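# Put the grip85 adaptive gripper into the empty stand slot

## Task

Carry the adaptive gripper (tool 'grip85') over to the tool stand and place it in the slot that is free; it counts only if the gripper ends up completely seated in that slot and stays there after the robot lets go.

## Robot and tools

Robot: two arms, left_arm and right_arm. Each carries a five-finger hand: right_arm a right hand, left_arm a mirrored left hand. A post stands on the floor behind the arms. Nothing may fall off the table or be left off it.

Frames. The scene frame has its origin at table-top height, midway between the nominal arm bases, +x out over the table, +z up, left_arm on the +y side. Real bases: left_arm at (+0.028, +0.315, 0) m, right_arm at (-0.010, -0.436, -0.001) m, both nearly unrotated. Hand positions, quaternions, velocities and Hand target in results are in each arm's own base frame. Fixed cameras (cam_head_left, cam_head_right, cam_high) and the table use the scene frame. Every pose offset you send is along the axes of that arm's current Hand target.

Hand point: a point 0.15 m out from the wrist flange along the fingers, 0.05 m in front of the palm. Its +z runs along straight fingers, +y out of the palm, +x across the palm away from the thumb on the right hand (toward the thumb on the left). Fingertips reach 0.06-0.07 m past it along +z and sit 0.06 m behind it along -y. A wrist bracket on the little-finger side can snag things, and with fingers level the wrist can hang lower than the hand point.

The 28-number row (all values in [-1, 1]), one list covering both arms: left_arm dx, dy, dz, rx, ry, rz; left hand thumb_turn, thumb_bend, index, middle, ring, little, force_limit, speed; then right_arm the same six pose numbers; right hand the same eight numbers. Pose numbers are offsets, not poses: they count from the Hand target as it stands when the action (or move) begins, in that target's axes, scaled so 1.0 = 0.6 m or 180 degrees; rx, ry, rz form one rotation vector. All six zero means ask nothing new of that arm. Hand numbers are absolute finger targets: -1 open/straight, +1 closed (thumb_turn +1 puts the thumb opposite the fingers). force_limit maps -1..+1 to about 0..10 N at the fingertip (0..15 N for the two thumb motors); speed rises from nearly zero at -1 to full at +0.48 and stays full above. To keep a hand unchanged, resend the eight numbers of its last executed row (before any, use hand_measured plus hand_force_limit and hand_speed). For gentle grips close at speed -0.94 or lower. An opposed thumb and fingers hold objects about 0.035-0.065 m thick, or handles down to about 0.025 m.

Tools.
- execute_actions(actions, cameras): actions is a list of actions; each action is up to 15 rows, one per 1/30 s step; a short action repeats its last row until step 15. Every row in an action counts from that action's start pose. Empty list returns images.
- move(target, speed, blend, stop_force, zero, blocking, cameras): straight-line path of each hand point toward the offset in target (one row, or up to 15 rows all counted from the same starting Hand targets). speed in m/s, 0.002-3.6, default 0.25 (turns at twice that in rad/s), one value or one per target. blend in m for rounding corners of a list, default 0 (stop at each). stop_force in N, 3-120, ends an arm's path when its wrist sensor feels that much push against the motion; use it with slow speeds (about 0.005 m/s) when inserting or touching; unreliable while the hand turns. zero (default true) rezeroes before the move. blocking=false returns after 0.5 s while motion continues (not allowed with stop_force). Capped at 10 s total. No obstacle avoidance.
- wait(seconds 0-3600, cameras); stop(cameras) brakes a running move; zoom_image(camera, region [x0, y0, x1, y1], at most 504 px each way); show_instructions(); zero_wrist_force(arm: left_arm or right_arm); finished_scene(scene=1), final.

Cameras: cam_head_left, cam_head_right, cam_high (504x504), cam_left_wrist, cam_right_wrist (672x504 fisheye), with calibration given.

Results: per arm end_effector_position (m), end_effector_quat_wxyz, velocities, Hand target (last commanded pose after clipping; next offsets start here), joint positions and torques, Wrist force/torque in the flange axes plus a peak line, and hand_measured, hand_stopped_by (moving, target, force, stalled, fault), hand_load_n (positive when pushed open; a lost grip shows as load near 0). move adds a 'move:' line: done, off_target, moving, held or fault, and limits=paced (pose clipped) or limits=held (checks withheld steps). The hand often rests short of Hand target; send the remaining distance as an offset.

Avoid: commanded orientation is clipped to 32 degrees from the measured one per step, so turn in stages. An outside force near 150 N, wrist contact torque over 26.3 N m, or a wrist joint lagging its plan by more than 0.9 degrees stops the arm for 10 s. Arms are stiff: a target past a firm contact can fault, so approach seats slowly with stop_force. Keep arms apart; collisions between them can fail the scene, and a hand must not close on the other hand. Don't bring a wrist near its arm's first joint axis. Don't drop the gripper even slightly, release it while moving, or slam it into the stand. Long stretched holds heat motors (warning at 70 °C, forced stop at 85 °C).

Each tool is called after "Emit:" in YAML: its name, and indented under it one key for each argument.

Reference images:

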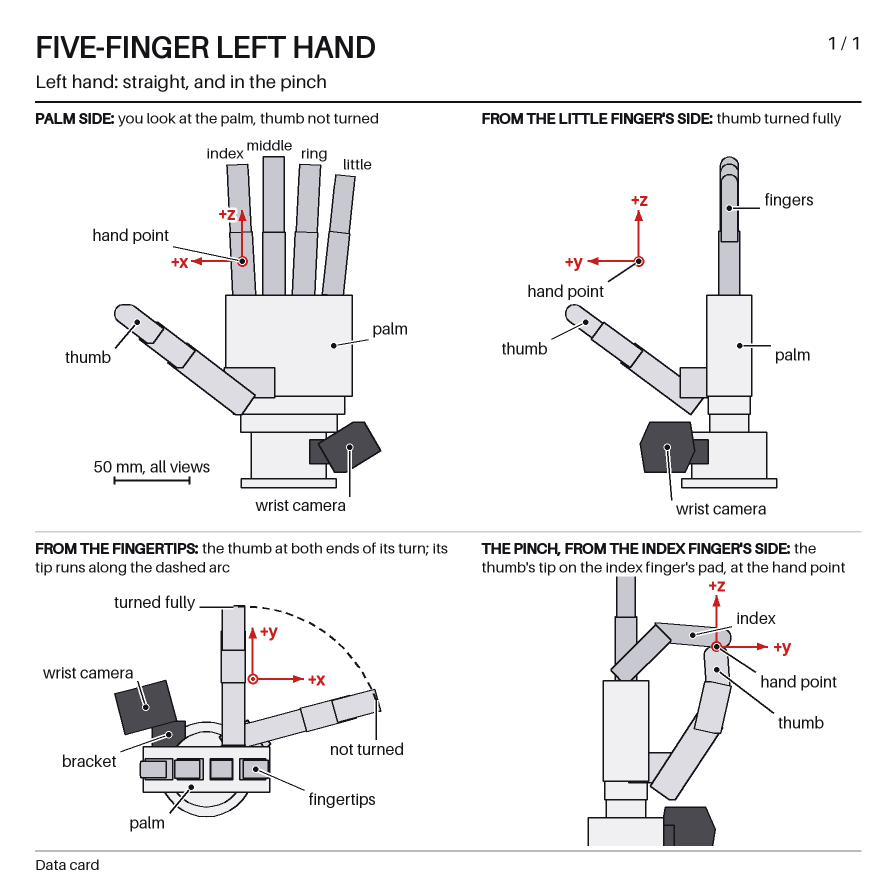

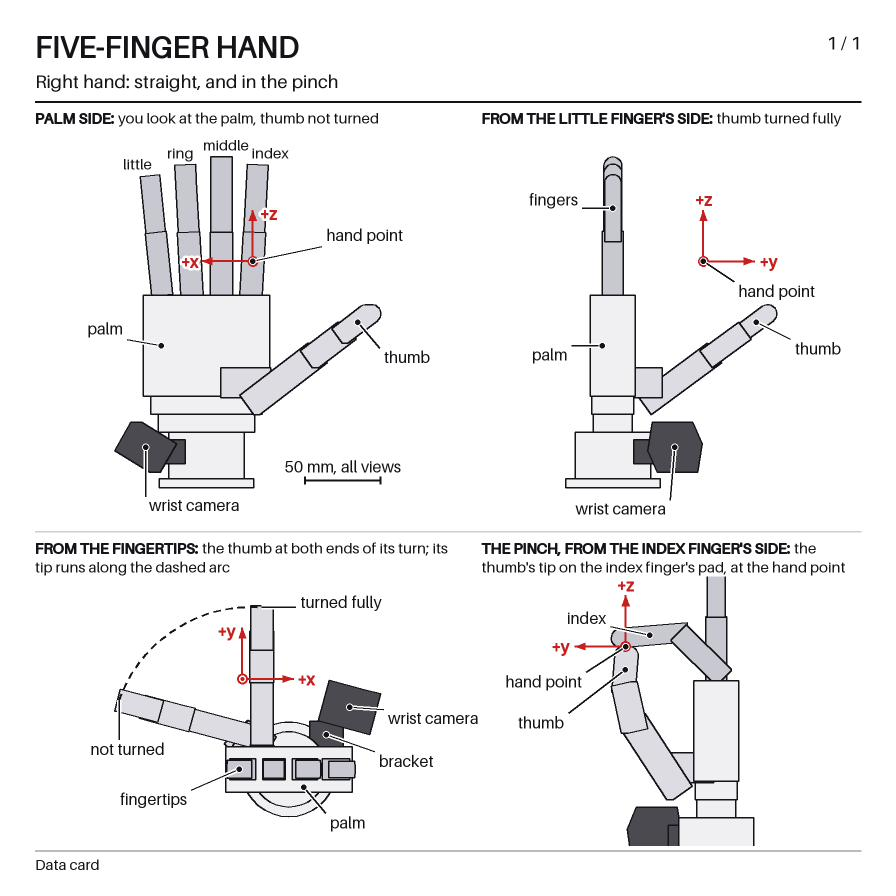

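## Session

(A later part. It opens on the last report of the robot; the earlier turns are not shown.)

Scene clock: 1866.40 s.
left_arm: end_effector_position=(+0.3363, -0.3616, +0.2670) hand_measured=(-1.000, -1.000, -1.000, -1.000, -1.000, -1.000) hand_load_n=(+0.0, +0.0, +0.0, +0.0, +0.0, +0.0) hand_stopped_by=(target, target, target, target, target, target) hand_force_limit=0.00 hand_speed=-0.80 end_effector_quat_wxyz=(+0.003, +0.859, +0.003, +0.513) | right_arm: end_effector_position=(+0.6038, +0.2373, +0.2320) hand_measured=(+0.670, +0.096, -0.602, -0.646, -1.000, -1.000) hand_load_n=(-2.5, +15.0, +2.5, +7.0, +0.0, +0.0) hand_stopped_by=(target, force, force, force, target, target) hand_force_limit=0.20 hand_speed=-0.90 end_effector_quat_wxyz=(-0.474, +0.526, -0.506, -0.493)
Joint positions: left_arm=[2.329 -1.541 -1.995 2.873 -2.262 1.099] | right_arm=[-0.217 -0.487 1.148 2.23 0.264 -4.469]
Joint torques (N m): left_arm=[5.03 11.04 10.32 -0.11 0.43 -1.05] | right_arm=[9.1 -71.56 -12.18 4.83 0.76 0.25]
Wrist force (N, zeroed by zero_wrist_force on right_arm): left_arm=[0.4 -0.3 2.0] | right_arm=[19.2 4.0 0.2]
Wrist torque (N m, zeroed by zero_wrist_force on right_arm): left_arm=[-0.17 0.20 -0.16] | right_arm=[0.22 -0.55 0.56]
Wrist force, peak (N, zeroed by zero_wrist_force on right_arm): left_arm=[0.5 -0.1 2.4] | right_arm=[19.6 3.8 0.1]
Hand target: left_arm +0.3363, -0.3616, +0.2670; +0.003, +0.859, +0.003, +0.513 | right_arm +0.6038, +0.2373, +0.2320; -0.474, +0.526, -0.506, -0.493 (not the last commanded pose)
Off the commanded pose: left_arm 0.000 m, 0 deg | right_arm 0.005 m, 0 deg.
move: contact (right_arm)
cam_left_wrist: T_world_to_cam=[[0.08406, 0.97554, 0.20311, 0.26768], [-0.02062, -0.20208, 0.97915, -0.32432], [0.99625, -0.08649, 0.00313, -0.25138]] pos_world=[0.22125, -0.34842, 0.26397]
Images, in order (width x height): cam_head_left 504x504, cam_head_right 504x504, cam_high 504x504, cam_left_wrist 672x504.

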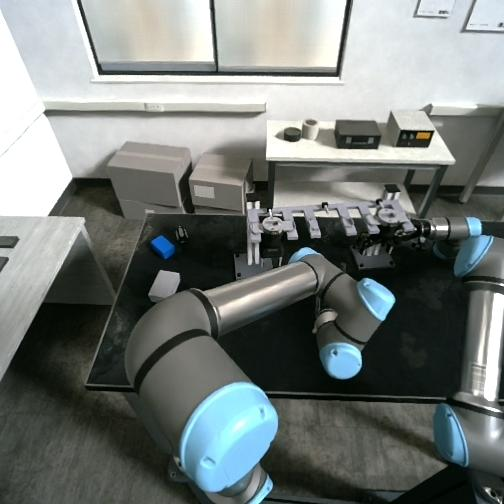

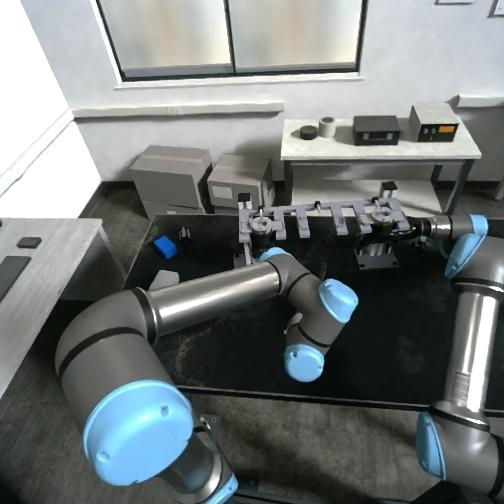

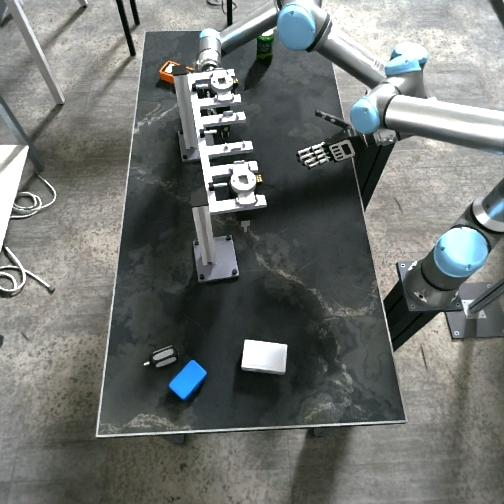

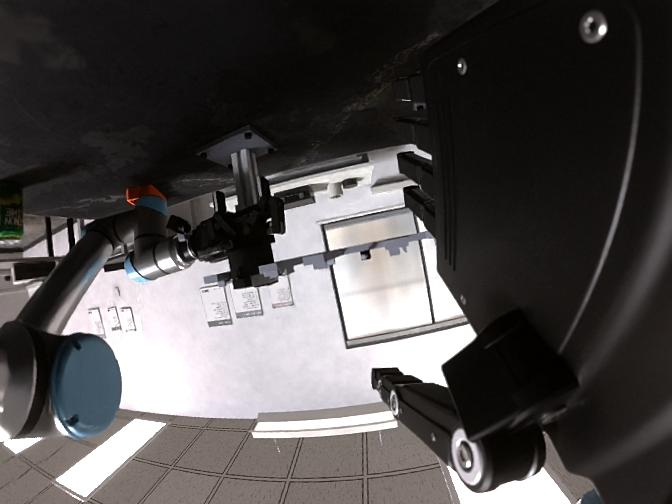

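Emit:
move:
  target: [0,0,0,0,0,0,-1,-1,-1,-1,-1,-1,0,-0.8,0.01,0,0.00065,0,0,0,0.67,0.45,0.2,0.05,-1,-1,0.2,-0.9]
  speed: 0.006
  stop_force: 8
  cameras: ["cam_high","cam_left_wrist","cam_head_right","cam_head_left"]

Emit:
zoom_image:
  camera: "cam_high"
  region: [208, 64, 244, 94]

Emit:
zoom_image:
  camera: "cam_high"
  region: [208, 88, 244, 106]

Emit:
zoom_image:
  camera: "cam_left_wrist"
  region: [200, 230, 320, 300]

Scene clock: 1889.00 s.
left_arm: end_effector_position=(+0.3363, -0.3616, +0.2670) hand_measured=(-1.000, -1.000, -1.000, -1.000, -1.000, -1.000) hand_load_n=(+0.0, +0.0, +0.0, +0.0, +0.0, +0.0) hand_stopped_by=(target, target, target, target, target, target) hand_force_limit=0.00 hand_speed=-0.80 end_effector_quat_wxyz=(+0.003, +0.859, +0.003, +0.513) | right_arm: end_effector_position=(+0.6038, +0.2373, +0.2317) hand_measured=(+0.670, +0.096, -0.602, -0.646, -1.000, -1.000) hand_load_n=(-2.5, +15.0, +2.0, +7.0, +0.0, +0.0) hand_stopped_by=(target, force, force, force, target, target) hand_force_limit=0.20 hand_speed=-0.90 end_effector_quat_wxyz=(-0.474, +0.525, -0.506, -0.493)
Joint positions: left_arm=[2.329 -1.541 -1.995 2.873 -2.262 1.099] | right_arm=[-0.217 -0.487 1.148 2.23 0.264 -4.469]
Joint torques (N m): left_arm=[6.2 11.56 10.34 -0.23 0.39 -1.12] | right_arm=[8.19 -71.65 -13.61 4.72 0.52 0.59]
Wrist force (N, zeroed by zero_wrist_force on right_arm): left_arm=[0.4 -0.2 1.8] | right_arm=[17.0 5.4 -0.7]
Wrist torque (N m, zeroed by zero_wrist_force on right_arm): left_arm=[-0.15 0.21 -0.17] | right_arm=[0.35 -0.59 0.52]
Wrist force, peak (N, zeroed by zero_wrist_force on right_arm): left_arm=[0.5 -0.1 2.4] | right_arm=[19.9 3.8 -0.2]
Hand target: left_arm +0.3363, -0.3616, +0.2670; +0.003, +0.859, +0.003, +0.513 | right_arm +0.6038, +0.2373, +0.2317; -0.474, +0.525, -0.506, -0.493 (not the last commanded pose)
Off the commanded pose: left_arm 0.000 m, 0 deg | right_arm 0.006 m, 0 deg.
move: contact (right_arm)
cam_left_wrist: T_world_to_cam=[[0.08406, 0.97554, 0.20311, 0.26768], [-0.02062, -0.20208, 0.97915, -0.32432], [0.99625, -0.08649, 0.00313, -0.25138]] pos_world=[0.22125, -0.34842, 0.26397]
Images, in order (width x height): cam_head_left 504x504, cam_head_right 504x504, cam_high 504x504, cam_left_wrist 672x504.

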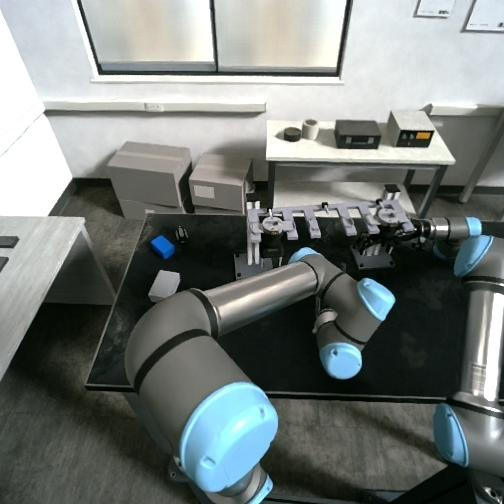

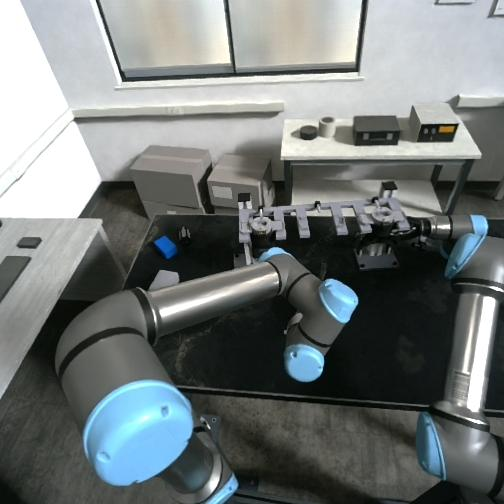

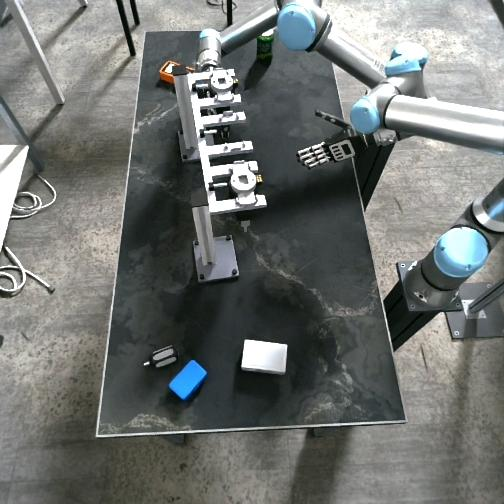

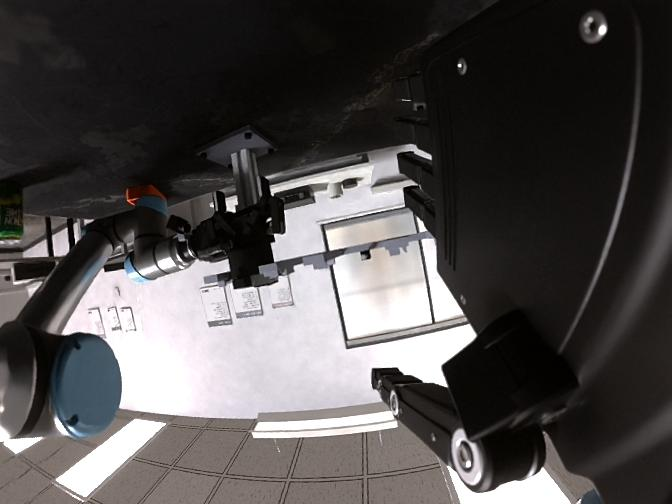

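Scaled by 14.000 from the camera's image (finer frame: 720x720).

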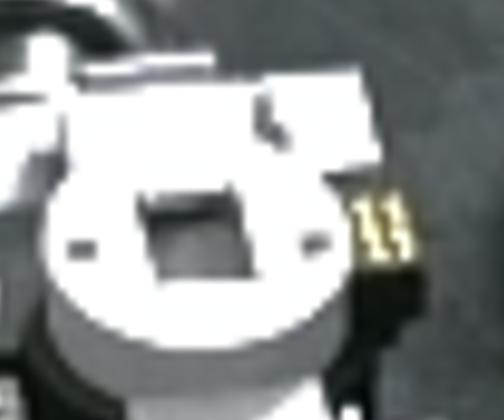

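Scaled by 14.000 from the camera's image (finer frame: 720x720).

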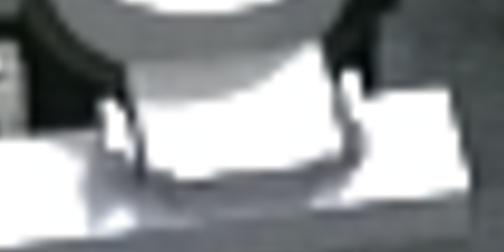

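Scaled by 4.200 from the camera's image (finer frame: 960x720).

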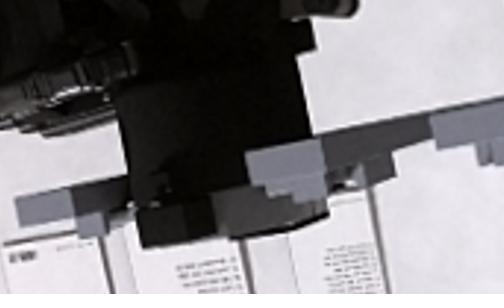

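Emit:
zoom_image:
  camera: "cam_left_wrist"
  region: [255, 255, 300, 285]

Emit:
zoom_image:
  camera: "cam_left_wrist"
  region: [200, 265, 245, 295]

Emit:
zoom_image:
  camera: "cam_left_wrist"
  region: [225, 260, 285, 300]

Scaled by 11.200 from the camera's image (finer frame: 960x720).

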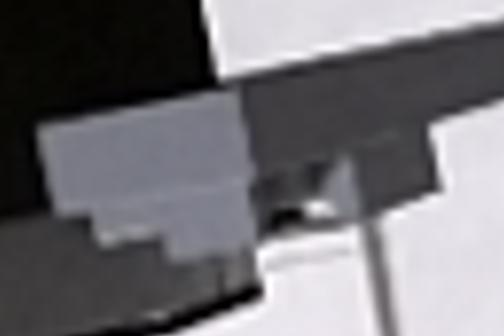

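Scaled by 11.200 from the camera's image (finer frame: 960x720).

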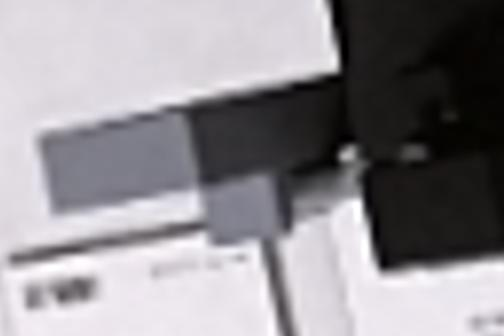

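Scaled by 8.400 from the camera's image (finer frame: 960x720).

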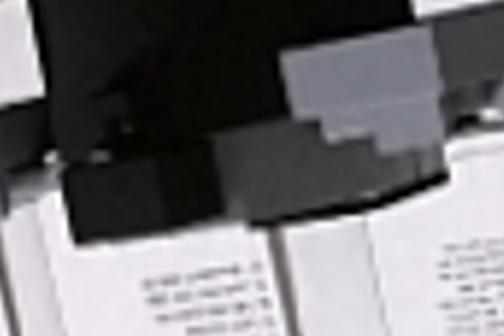

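Emit:
zoom_image:
  camera: "cam_head_right"
  region: [355, 200, 415, 236]

Emit:
zoom_image:
  camera: "cam_head_right"
  region: [235, 210, 295, 246]

Emit:
zoom_image:
  camera: "cam_head_left"
  region: [360, 200, 420, 236]

Emit:
zoom_image:
  camera: "cam_head_left"
  region: [245, 210, 305, 246]

Scaled by 8.400 from the camera's image (finer frame: 720x720).

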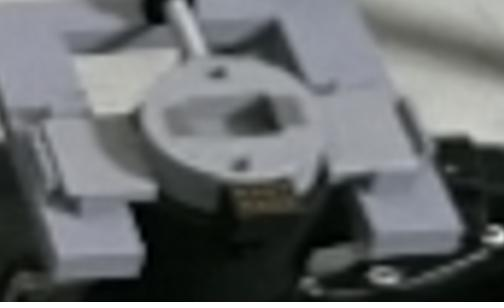

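Scaled by 8.400 from the camera's image (finer frame: 720x720).

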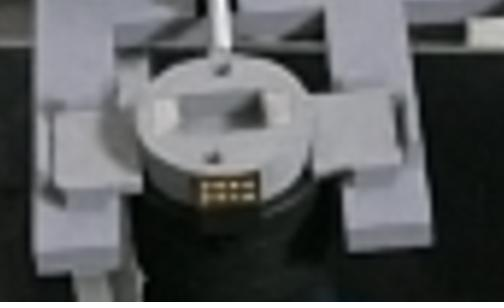

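Scaled by 8.400 from the camera's image (finer frame: 720x720).

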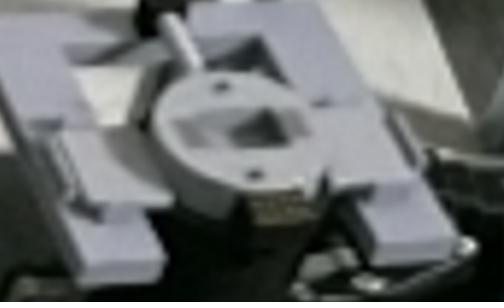

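Scaled by 8.400 from the camera's image (finer frame: 720x720).

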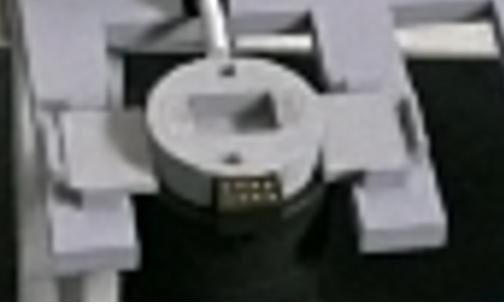

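Emit:
zoom_image:
  camera: "cam_head_right"
  region: [355, 208, 379, 232]

Emit:
zoom_image:
  camera: "cam_head_right"
  region: [236, 218, 260, 242]

Emit:
zoom_image:
  camera: "cam_head_right"
  region: [390, 205, 414, 229]

Emit:
zoom_image:
  camera: "cam_head_right"
  region: [268, 215, 292, 239]

Scaled by 21.000 from the camera's image (finer frame: 720x720).

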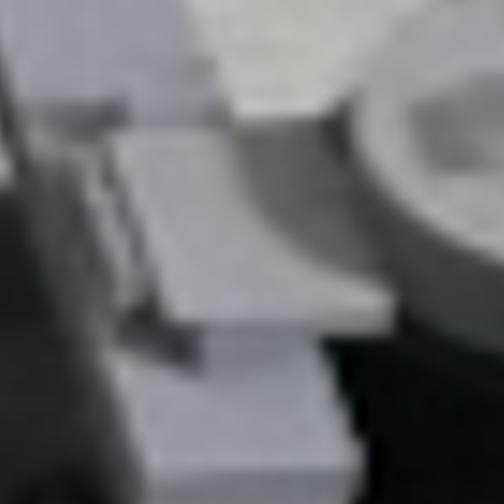

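Scaled by 21.000 from the camera's image (finer frame: 720x720).

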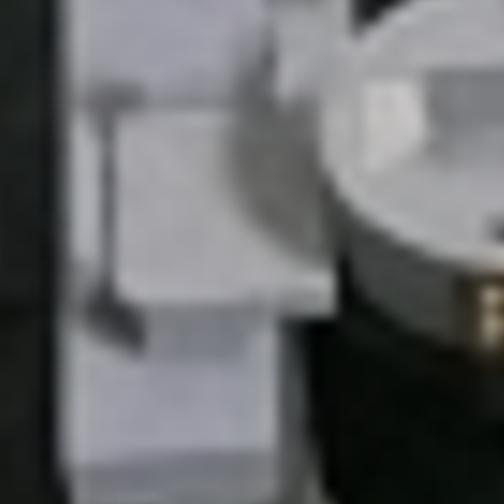

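Scaled by 21.000 from the camera's image (finer frame: 720x720).

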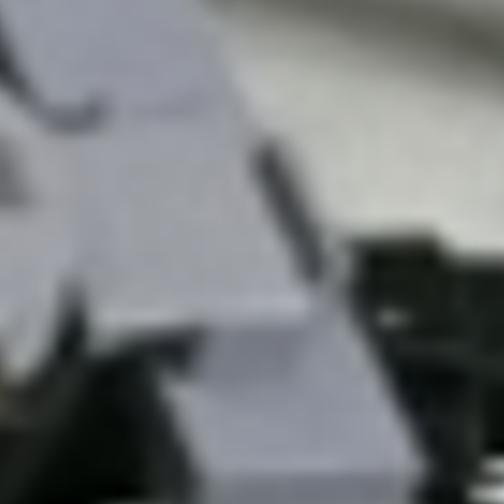

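Scaled by 21.000 from the camera's image (finer frame: 720x720).

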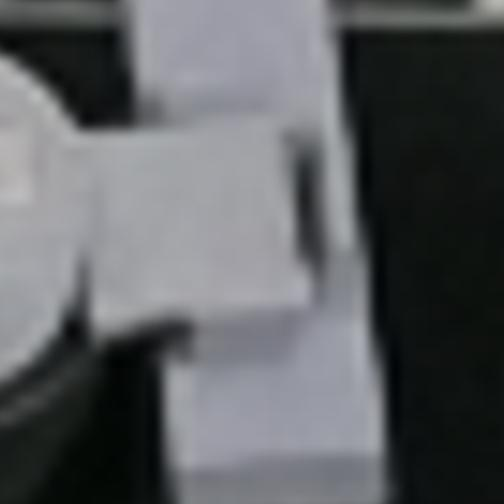

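Emit:
move:
  target: [0,0,0,0,0,0,-1,-1,-1,-1,-1,-1,0,-0.8,0.0012,0,0.00008,0,0,0,0.67,0.45,0.2,0.05,-1,-1,0.2,-0.9]
  speed: 0.006

Scene clock: 1936.20 s.
left_arm: end_effector_position=(+0.3363, -0.3616, +0.2670) hand_measured=(-1.000, -1.000, -1.000, -1.000, -1.000, -1.000) hand_load_n=(+0.0, +0.0, +0.0, +0.0, +0.0, +0.0) hand_stopped_by=(target, target, target, target, target, target) hand_force_limit=0.00 hand_speed=-0.80 end_effector_quat_wxyz=(+0.003, +0.859, +0.003, +0.513) | right_arm: end_effector_position=(+0.6038, +0.2373, +0.2310) hand_measured=(+0.670, +0.096, -0.602, -0.646, -1.000, -1.000) hand_load_n=(-2.5, +15.0, +1.5, +7.5, +0.0, +0.0) hand_stopped_by=(target, force, force, force, target, target) hand_force_limit=0.20 hand_speed=-0.90 end_effector_quat_wxyz=(-0.474, +0.525, -0.506, -0.493)
Joint positions: left_arm=[2.329 -1.541 -1.995 2.873 -2.262 1.099] | right_arm=[-0.217 -0.486 1.148 2.229 0.264 -4.469]
Joint torques (N m): left_arm=[6.4 10.98 10.87 -0.34 0.53 -1.29] | right_arm=[4.58 -51.68 -23.72 0.62 1.16 1.54]
Wrist force (N, zeroed by zero_wrist_force on right_arm): left_arm=[0.1 -0.2 1.9] | right_arm=[7.5 10.2 0.8]
Wrist torque (N m, zeroed by zero_wrist_force on right_arm): left_arm=[-0.16 0.26 -0.19] | right_arm=[0.62 -0.29 0.23]
Wrist force, peak (N, zeroed by zero_wrist_force on right_arm): left_arm=[0.5 -0.3 2.4] | right_arm=[17.4 5.7 -0.7]
Hand target: left_arm +0.3363, -0.3616, +0.2670; +0.003, +0.859, +0.003, +0.513 | right_arm +0.6038, +0.2373, +0.2309; -0.474, +0.525, -0.506, -0.493
Off the commanded pose: left_arm 0.000 m, 0 deg | right_arm 0.000 m, 0 deg.
move: done

Emit:
move:
  target:
    - [0,0,0,0,0,0,-1,-1,-1,-1,-1,-1,0,-0.8,-0.0033,0,-0.0002,0,0,0,0.67,0.45,0.2,0.05,-1,-1,0.2,-0.9]
    - [0,0,0,0,0,0,-1,-1,-1,-1,-1,-1,0,-0.8,-0.0033,0.00042,0.0002,0.0056,0,0,0.67,0.45,0.2,0.05,-1,-1,0.2,-0.9]
  speed: 0.01

Scene clock: 1971.63 s.
left_arm: end_effector_position=(+0.3363, -0.3616, +0.2670) hand_measured=(-1.000, -1.000, -1.000, -1.000, -1.000, -1.000) hand_load_n=(+0.0, +0.0, +0.0, +0.0, +0.0, +0.0) hand_stopped_by=(target, target, target, target, target, target) hand_force_limit=0.00 hand_speed=-0.80 end_effector_quat_wxyz=(+0.003, +0.859, +0.003, +0.513) | right_arm: end_effector_position=(+0.6035, +0.2375, +0.2329) hand_measured=(+0.670, +0.096, -0.602, -0.646, -1.000, -1.000) hand_load_n=(-1.0, +14.0, +2.0, +6.5, +0.0, +0.0) hand_stopped_by=(target, force, force, force, target, target) hand_force_limit=0.20 hand_speed=-0.90 end_effector_quat_wxyz=(-0.478, +0.521, -0.510, -0.489)
Joint positions: left_arm=[2.329 -1.541 -1.995 2.873 -2.262 1.099] | right_arm=[-0.22 -0.496 1.163 2.21 0.25 -4.456]
Joint torques (N m): left_arm=[6.97 11.84 10.88 -0.43 0.45 -1.51] | right_arm=[-13.7 -71.09 -11.38 1.04 -4.01 2.56]
Wrist force (N, zeroed by zero_wrist_force on right_arm): left_arm=[0.4 -0.2 2.1] | right_arm=[18.6 3.1 0.5]
Wrist torque (N m, zeroed by zero_wrist_force on right_arm): left_arm=[-0.16 0.22 -0.17] | right_arm=[-0.06 -0.51 0.58]
Wrist force, peak (N, zeroed by zero_wrist_force on right_arm): left_arm=[0.5 -0.4 2.4] | right_arm=[19.4 5.8 0.4]
Hand target: left_arm +0.3363, -0.3616, +0.2670; +0.003, +0.859, +0.003, +0.513 | right_arm +0.6035, +0.2375, +0.2329; -0.478, +0.521, -0.510, -0.489
Off the commanded pose: left_arm 0.000 m, 0 deg | right_arm 0.000 m, 0 deg.
move: done

Emit:
move:
  target: [0,0,0,0,0,0,-1,-1,-1,-1,-1,-1,0,-0.8,0.0133,0,0.00087,0,0,0,0.67,0.45,0.2,0.05,-1,-1,0.2,-0.9]
  speed: 0.006
  stop_force: 6

Scene clock: 1975.23 s.
left_arm: end_effector_position=(+0.3363, -0.3616, +0.2670) hand_measured=(-1.000, -1.000, -1.000, -1.000, -1.000, -1.000) hand_load_n=(+0.0, +0.0, +0.0, +0.0, +0.0, +0.0) hand_stopped_by=(target, target, target, target, target, target) hand_force_limit=0.00 hand_speed=-0.80 end_effector_quat_wxyz=(+0.003, +0.859, +0.003, +0.513) | right_arm: end_effector_position=(+0.6035, +0.2375, +0.2310) hand_measured=(+0.670, +0.096, -0.602, -0.646, -1.000, -1.000) hand_load_n=(-1.0, +14.0, +1.5, +6.5, +0.0, +0.0) hand_stopped_by=(target, force, force, force, target, target) hand_force_limit=0.20 hand_speed=-0.90 end_effector_quat_wxyz=(-0.478, +0.521, -0.510, -0.489)
Joint positions: left_arm=[2.329 -1.541 -1.995 2.873 -2.262 1.099] | right_arm=[-0.22 -0.493 1.163 2.207 0.249 -4.456]
Joint torques (N m): left_arm=[6.6 11.07 11.33 -0.26 0.46 -1.48] | right_arm=[-13.65 -70.47 -12.32 4.48 -3.9 1.75]
Wrist force (N, zeroed by zero_wrist_force on right_arm): left_arm=[0.4 -0.1 2.0] | right_arm=[16.9 3.7 -0.2]
Wrist torque (N m, zeroed by zero_wrist_force on right_arm): left_arm=[-0.15 0.20 -0.17] | right_arm=[0.02 -0.56 0.56]
Wrist force, peak (N, zeroed by zero_wrist_force on right_arm): left_arm=[0.4 -0.2 2.3] | right_arm=[18.8 3.2 0.4]
Hand target: left_arm +0.3363, -0.3616, +0.2670; +0.003, +0.859, +0.003, +0.513 | right_arm +0.6035, +0.2375, +0.2310; -0.478, +0.521, -0.510, -0.489 (not the last commanded pose)
Off the commanded pose: left_arm 0.000 m, 0 deg | right_arm 0.006 m, 0 deg.
move: contact (right_arm)

Emit:
move:
  target: [0,0,0,0,0,0,-1,-1,-1,-1,-1,-1,0,-0.8,0.0012,0,0.00008,0,0,0,0.67,0.45,0.2,0.05,-1,-1,0.2,-0.9]
  speed: 0.006
  cameras: ["cam_high","cam_left_wrist","cam_head_right"]

Emit:
zoom_image:
  camera: "cam_left_wrist"
  region: [255, 255, 300, 285]

Emit:
zoom_image:
  camera: "cam_left_wrist"
  region: [200, 265, 245, 295]

Emit:
zoom_image:
  camera: "cam_high"
  region: [208, 64, 244, 94]

Emit:
zoom_image:
  camera: "cam_high"
  region: [208, 88, 244, 106]

Emit:
zoom_image:
  camera: "cam_head_right"
  region: [355, 208, 379, 232]

Emit:
zoom_image:
  camera: "cam_head_right"
  region: [390, 205, 414, 229]

Scene clock: 1983.70 s.
left_arm: end_effector_position=(+0.3363, -0.3616, +0.2670) hand_measured=(-1.000, -1.000, -1.000, -1.000, -1.000, -1.000) hand_load_n=(+0.0, +0.0, +0.0, +0.0, +0.0, +0.0) hand_stopped_by=(target, target, target, target, target, target) hand_force_limit=0.00 hand_speed=-0.80 end_effector_quat_wxyz=(+0.003, +0.859, +0.003, +0.513) | right_arm: end_effector_position=(+0.6035, +0.2375, +0.2303) hand_measured=(+0.670, +0.096, -0.602, -0.646, -1.000, -1.000) hand_load_n=(-0.5, +14.0, +1.0, +6.5, +0.0, +0.0) hand_stopped_by=(target, force, force, force, target, target) hand_force_limit=0.20 hand_speed=-0.90 end_effector_quat_wxyz=(-0.478, +0.521, -0.510, -0.489)
Joint positions: left_arm=[2.329 -1.541 -1.995 2.873 -2.262 1.099] | right_arm=[-0.22 -0.492 1.163 2.206 0.249 -4.456]
Joint torques (N m): left_arm=[6.54 11.45 10.81 -0.22 0.33 -1.51] | right_arm=[-12.61 -50.19 -24.89 0.63 -3.58 1.25]
Wrist force (N, zeroed by zero_wrist_force on right_arm): left_arm=[0.5 -0.2 2.2] | right_arm=[8.2 7.9 1.2]
Wrist torque (N m, zeroed by zero_wrist_force on right_arm): left_arm=[-0.17 0.20 -0.16] | right_arm=[0.35 -0.33 0.34]
Wrist force, peak (N, zeroed by zero_wrist_force on right_arm): left_arm=[0.3 0.0 2.5] | right_arm=[17.2 4.0 0.2]
Hand target: left_arm +0.3363, -0.3616, +0.2670; +0.003, +0.859, +0.003, +0.513 | right_arm +0.6035, +0.2375, +0.2303; -0.478, +0.521, -0.510, -0.489
Off the commanded pose: left_arm 0.000 m, 0 deg | right_arm 0.000 m, 0 deg.
move: done
cam_left_wrist: T_world_to_cam=[[0.08406, 0.97554, 0.20311, 0.26768], [-0.02062, -0.20208, 0.97915, -0.32432], [0.99625, -0.08649, 0.00313, -0.25138]] pos_world=[0.22125, -0.34842, 0.26397]
Images, in order (width x height): cam_head_right 504x504, cam_high 504x504, cam_left_wrist 672x504.

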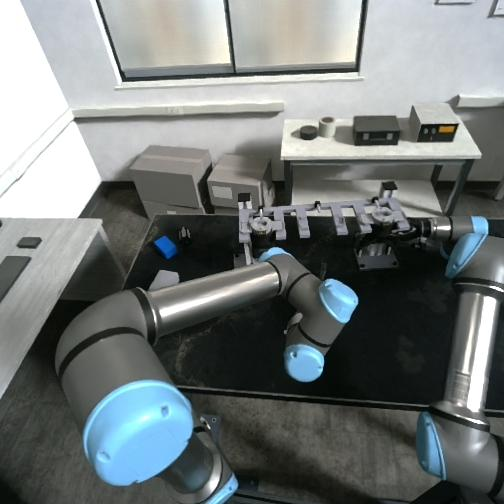

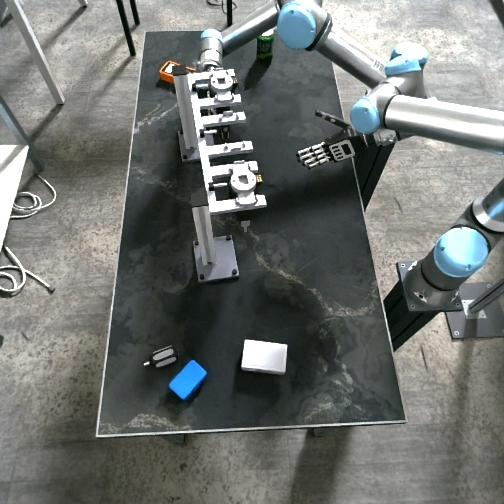

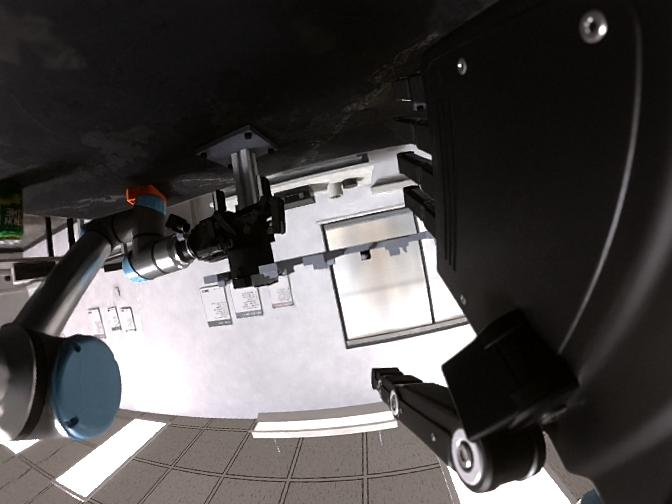

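Scaled by 11.200 from the camera's image (finer frame: 960x720).

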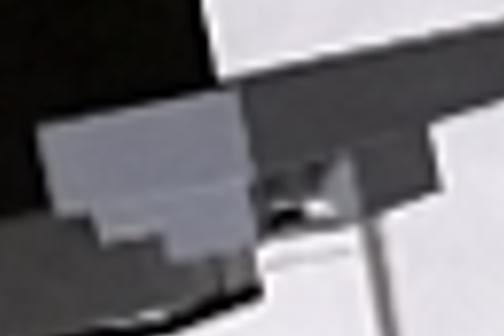

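Scaled by 11.200 from the camera's image (finer frame: 960x720).

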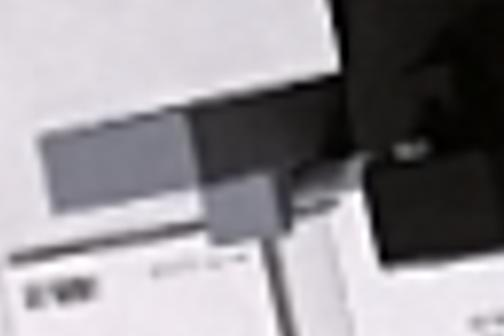

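Scaled by 14.000 from the camera's image (finer frame: 720x720).

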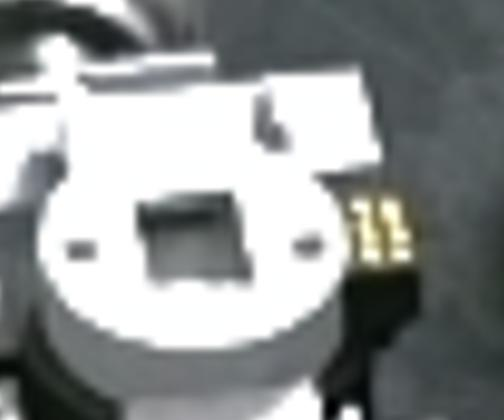

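Scaled by 14.000 from the camera's image (finer frame: 720x720).

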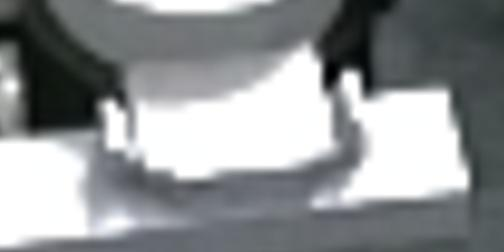

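Scaled by 21.000 from the camera's image (finer frame: 720x720).

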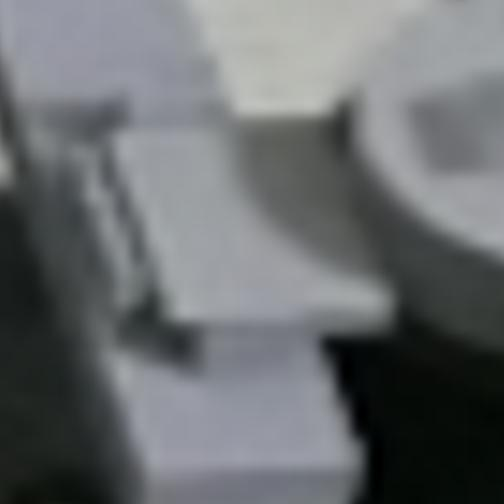

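Scaled by 21.000 from the camera's image (finer frame: 720x720).

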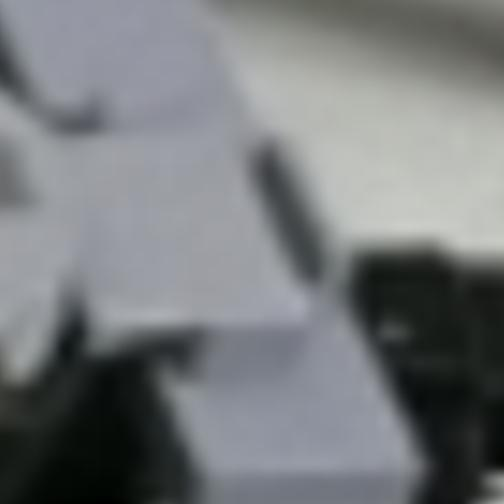

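Emit:
zoom_image:
  camera: "cam_left_wrist"
  region: [228, 270, 252, 294]

Emit:
zoom_image:
  camera: "cam_left_wrist"
  region: [256, 266, 284, 290]

Emit:
zoom_image:
  camera: "cam_left_wrist"
  region: [276, 262, 300, 286]

Emit:
zoom_image:
  camera: "cam_left_wrist"
  region: [212, 268, 242, 292]

Scaled by 21.000 from the camera's image (finer frame: 960x720).

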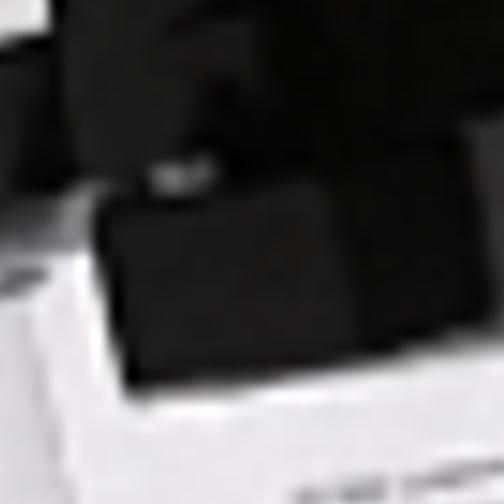

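Scaled by 18.000 from the camera's image (finer frame: 960x720).

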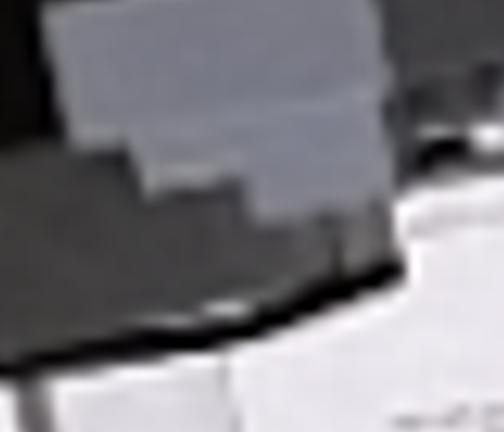

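Scaled by 21.000 from the camera's image (finer frame: 960x720).

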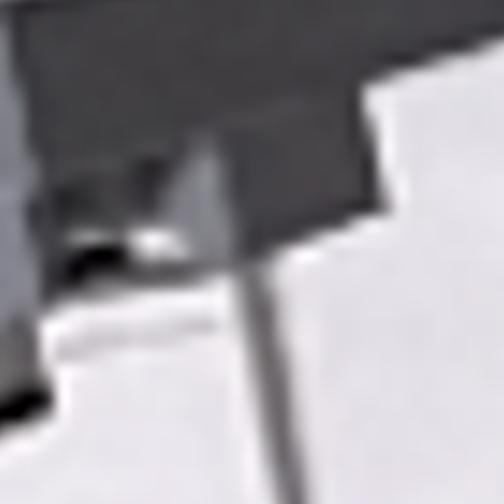

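Scaled by 16.800 from the camera's image (finer frame: 960x720).

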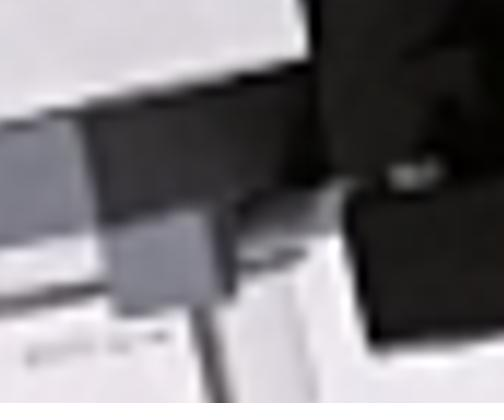

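Emit:
move:
  target: [0,0,0,0.1713,0.0016,-0.0926,-1,-1,-1,-1,-1,-1,0,-0.8,0,0,0,0,0,0,0.67,0.45,0.2,0.05,-1,-1,0.2,-0.9]
  speed: 0.2
  cameras: ["cam_left_wrist"]

Scene clock: 2031.43 s.
left_arm: end_effector_position=(+0.3363, -0.3616, +0.2670) hand_measured=(-1.000, -1.000, -1.000, -1.000, -1.000, -1.000) hand_load_n=(+0.0, -0.5, +0.0, +0.0, +0.0, +0.0) hand_stopped_by=(target, target, target, target, target, target) hand_force_limit=0.00 hand_speed=-0.80 end_effector_quat_wxyz=(-0.151, +0.818, +0.262, +0.490) | right_arm: end_effector_position=(+0.6035, +0.2375, +0.2303) hand_measured=(+0.670, +0.096, -0.602, -0.646, -1.000, -1.000) hand_load_n=(-0.5, +14.0, +0.5, +6.5, -0.5, +0.0) hand_stopped_by=(target, force, force, force, target, target) hand_force_limit=0.20 hand_speed=-0.90 end_effector_quat_wxyz=(-0.478, +0.521, -0.510, -0.489)
Joint positions: left_arm=[2.104 -2.056 -1.604 1.951 -2.642 -0.167] | right_arm=[-0.22 -0.492 1.163 2.206 0.249 -4.456]
Joint torques (N m): left_arm=[-12.23 26.93 27.18 -4.73 0.6 -2.39] | right_arm=[2.94 -60.03 -21.18 3.23 -3.91 -0.12]
Wrist force (N, zeroed by zero_wrist_force on right_arm): left_arm=[0.5 -0.1 1.9] | right_arm=[7.7 8.6 0.9]
Wrist torque (N m, zeroed by zero_wrist_force on right_arm): left_arm=[-0.23 0.23 0.02] | right_arm=[0.42 -0.37 0.34]
Wrist force, peak (N, zeroed by zero_wrist_force on right_arm): left_arm=[0.5 -0.7 2.4] | right_arm=[8.0 8.9 1.0]
Hand target: left_arm +0.3363, -0.3616, +0.2670; -0.151, +0.818, +0.262, +0.490 | right_arm +0.6035, +0.2375, +0.2303; -0.478, +0.521, -0.510, -0.489
Off the commanded pose: left_arm 0.000 m, 0 deg | right_arm 0.000 m, 0 deg.
move: done
cam_left_wrist: T_world_to_cam=[[-0.49121, 0.84722, 0.20231, 0.41495], [0.09924, -0.17632, 0.97932, -0.35539], [0.86537, 0.50112, 0.00253, 0.00525]] pos_world=[0.23455, -0.41685, 0.26408]

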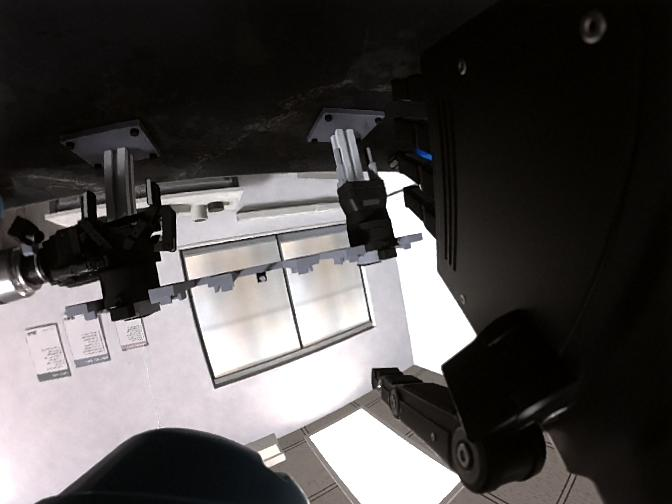

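Excellent: both tools visible.

Emit:
zoom_image:
  camera: "cam_left_wrist"
  region: [335, 225, 430, 275]

Emit:
zoom_image:
  camera: "cam_left_wrist"
  region: [60, 265, 200, 335]

Emit:
zoom_image:
  camera: "cam_left_wrist"
  region: [345, 235, 385, 265]

Emit:
zoom_image:
  camera: "cam_left_wrist"
  region: [385, 225, 425, 255]

Emit:
zoom_image:
  camera: "cam_left_wrist"
  region: [150, 275, 190, 305]

Emit:
zoom_image:
  camera: "cam_left_wrist"
  region: [65, 290, 115, 325]

Scaled by 5.305 from the camera's image (finer frame: 960x720).

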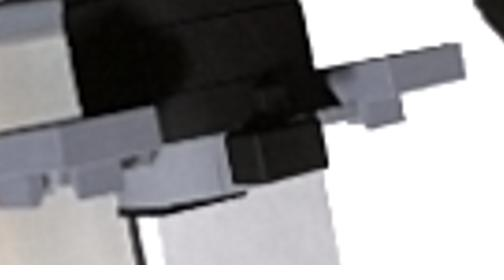

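Scaled by 3.600 from the camera's image (finer frame: 960x720).

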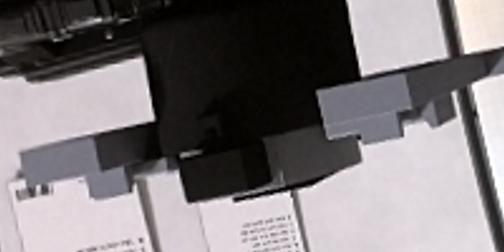

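Scaled by 12.600 from the camera's image (finer frame: 960x720).

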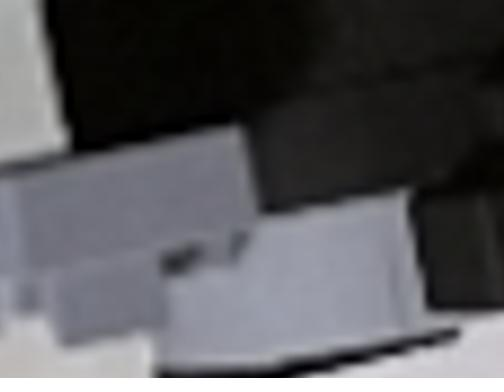

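Scaled by 12.600 from the camera's image (finer frame: 960x720).

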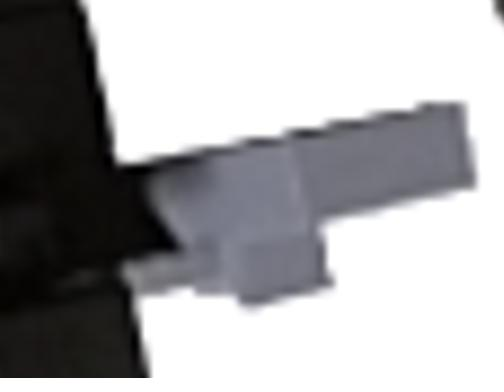

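Scaled by 12.600 from the camera's image (finer frame: 960x720).

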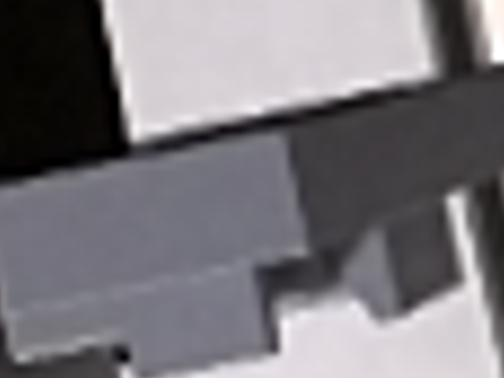

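Scaled by 10.080 from the camera's image (finer frame: 960x720).

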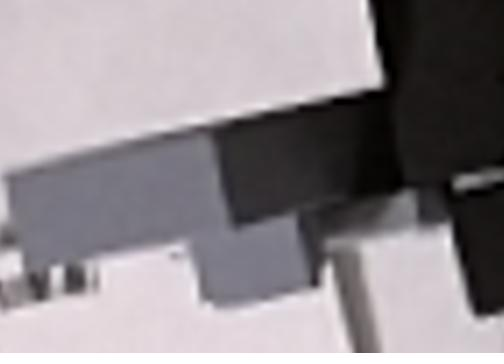

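Emit:
zoom_image:
  camera: "cam_left_wrist"
  region: [330, 240, 370, 270]

Emit:
zoom_image:
  camera: "cam_left_wrist"
  region: [145, 285, 185, 315]

Emit:
zoom_image:
  camera: "cam_left_wrist"
  region: [385, 235, 415, 260]

Emit:
zoom_image:
  camera: "cam_left_wrist"
  region: [85, 300, 125, 325]

Scaled by 12.600 from the camera's image (finer frame: 960x720).

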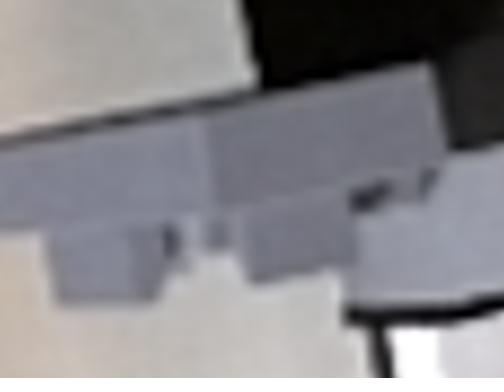

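Scaled by 12.600 from the camera's image (finer frame: 960x720).

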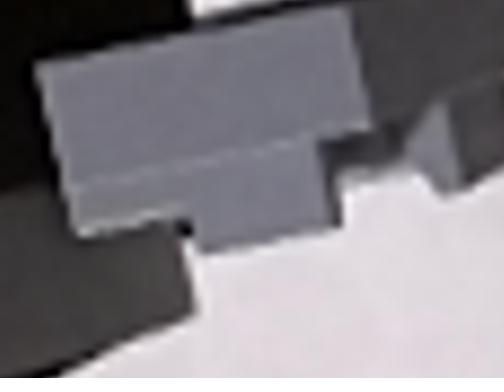

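Scaled by 16.800 from the camera's image (finer frame: 960x720).

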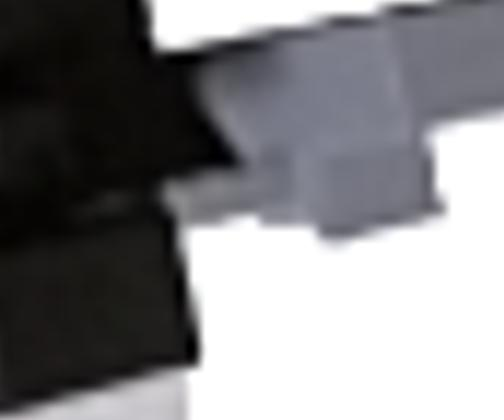

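Scaled by 12.600 from the camera's image (finer frame: 960x720).

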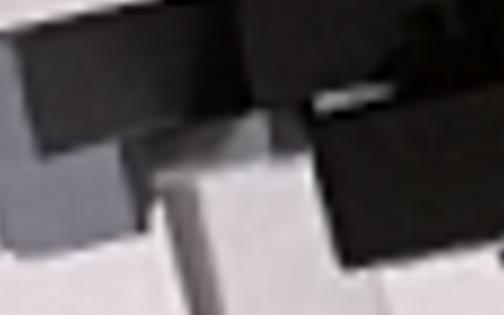

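Emit:
move:
  target: [0,0,0,0,0,0,-1,-1,-1,-1,-1,-1,0,-0.8,0.0007,0.0006,0.00005,0,0,0,0.67,0.45,0.2,0.05,-1,-1,0.2,-0.9]
  speed: 0.006

Scene clock: 2078.90 s.
left_arm: end_effector_position=(+0.3363, -0.3616, +0.2670) hand_measured=(-1.000, -1.000, -1.000, -1.000, -1.000, -1.000) hand_load_n=(+0.0, +0.0, +0.0, +0.0, +0.0, +0.0) hand_stopped_by=(target, target, target, target, target, target) hand_force_limit=0.00 hand_speed=-0.80 end_effector_quat_wxyz=(-0.151, +0.818, +0.262, +0.490) | right_arm: end_effector_position=(+0.6032, +0.2376, +0.2298) hand_measured=(+0.670, +0.096, -0.602, -0.646, -1.000, -1.000) hand_load_n=(+0.0, +14.0, +0.0, +6.0, +0.0, +0.0) hand_stopped_by=(target, force, force, force, target, target) hand_force_limit=0.20 hand_speed=-0.90 end_effector_quat_wxyz=(-0.478, +0.521, -0.510, -0.489)
Joint positions: left_arm=[2.104 -2.056 -1.603 1.951 -2.642 -0.167] | right_arm=[-0.22 -0.492 1.164 2.205 0.249 -4.456]
Joint torques (N m): left_arm=[-11.79 27.04 27.63 -4.77 0.18 -2.33] | right_arm=[-12.69 -62.98 -8.46 -0.25 0.65 -1.26]
Wrist force (N, zeroed by zero_wrist_force on right_arm): left_arm=[0.6 0.1 1.8] | right_arm=[-0.5 12.1 -4.0]
Wrist torque (N m, zeroed by zero_wrist_force on right_arm): left_arm=[-0.19 0.22 0.01] | right_arm=[0.79 -0.06 0.08]
Wrist force, peak (N, zeroed by zero_wrist_force on right_arm): left_arm=[0.7 0.2 2.3] | right_arm=[0.1 12.4 -4.3]
Hand target: left_arm +0.3363, -0.3616, +0.2670; -0.151, +0.818, +0.262, +0.490 | right_arm +0.6031, +0.2375, +0.2298; -0.478, +0.521, -0.510, -0.489
Off the commanded pose: left_arm 0.000 m, 0 deg | right_arm 0.000 m, 0 deg.
move: done

Emit:
move:
  target: [0,0,0,0,0,0,-1,-1,-1,-1,-1,-1,0,-0.8,0,0,0,0,0,0,0.67,-0.1,0.2,0.05,-1,-1,0.2,-0.9]
  speed: 0.01

Scene clock: 2085.07 s.
left_arm: end_effector_position=(+0.3363, -0.3616, +0.2670) hand_measured=(-1.000, -1.000, -1.000, -1.000, -1.000, -1.000) hand_load_n=(+0.0, +0.0, +0.0, +0.0, +0.0, +0.0) hand_stopped_by=(target, target, target, target, target, target) hand_force_limit=0.00 hand_speed=-0.80 end_effector_quat_wxyz=(-0.151, +0.818, +0.262, +0.490) | right_arm: end_effector_position=(+0.6031, +0.2375, +0.2298) hand_measured=(+0.670, -0.100, -0.602, -0.646, -1.000, -1.000) hand_load_n=(+0.0, +0.0, +0.0, +2.0, +0.0, +0.0) hand_stopped_by=(target, target, force, force, target, target) hand_force_limit=0.20 hand_speed=-0.90 end_effector_quat_wxyz=(-0.478, +0.521, -0.510, -0.489)
Joint positions: left_arm=[2.104 -2.056 -1.603 1.951 -2.642 -0.167] | right_arm=[-0.22 -0.492 1.164 2.205 0.25 -4.456]
Joint torques (N m): left_arm=[-11.99 26.25 27.03 -4.7 0.54 -2.29] | right_arm=[-12.72 -62.25 -12.09 0.62 0.09 -1.9]
Wrist force (N, zeroed by zero_wrist_force on right_arm): left_arm=[0.5 0.1 1.7] | right_arm=[12.4 1.9 1.7]
Wrist torque (N m, zeroed by zero_wrist_force on right_arm): left_arm=[-0.19 0.23 0.00] | right_arm=[-0.13 -0.53 0.61]
Wrist force, peak (N, zeroed by zero_wrist_force on right_arm): left_arm=[0.7 0.2 2.3] | right_arm=[-0.7 12.3 -3.7]
Hand target: left_arm +0.3363, -0.3616, +0.2670; -0.151, +0.818, +0.262, +0.490 | right_arm +0.6031, +0.2375, +0.2298; -0.478, +0.521, -0.510, -0.489
Off the commanded pose: left_arm 0.000 m, 0 deg | right_arm 0.000 m, 0 deg.
move: done


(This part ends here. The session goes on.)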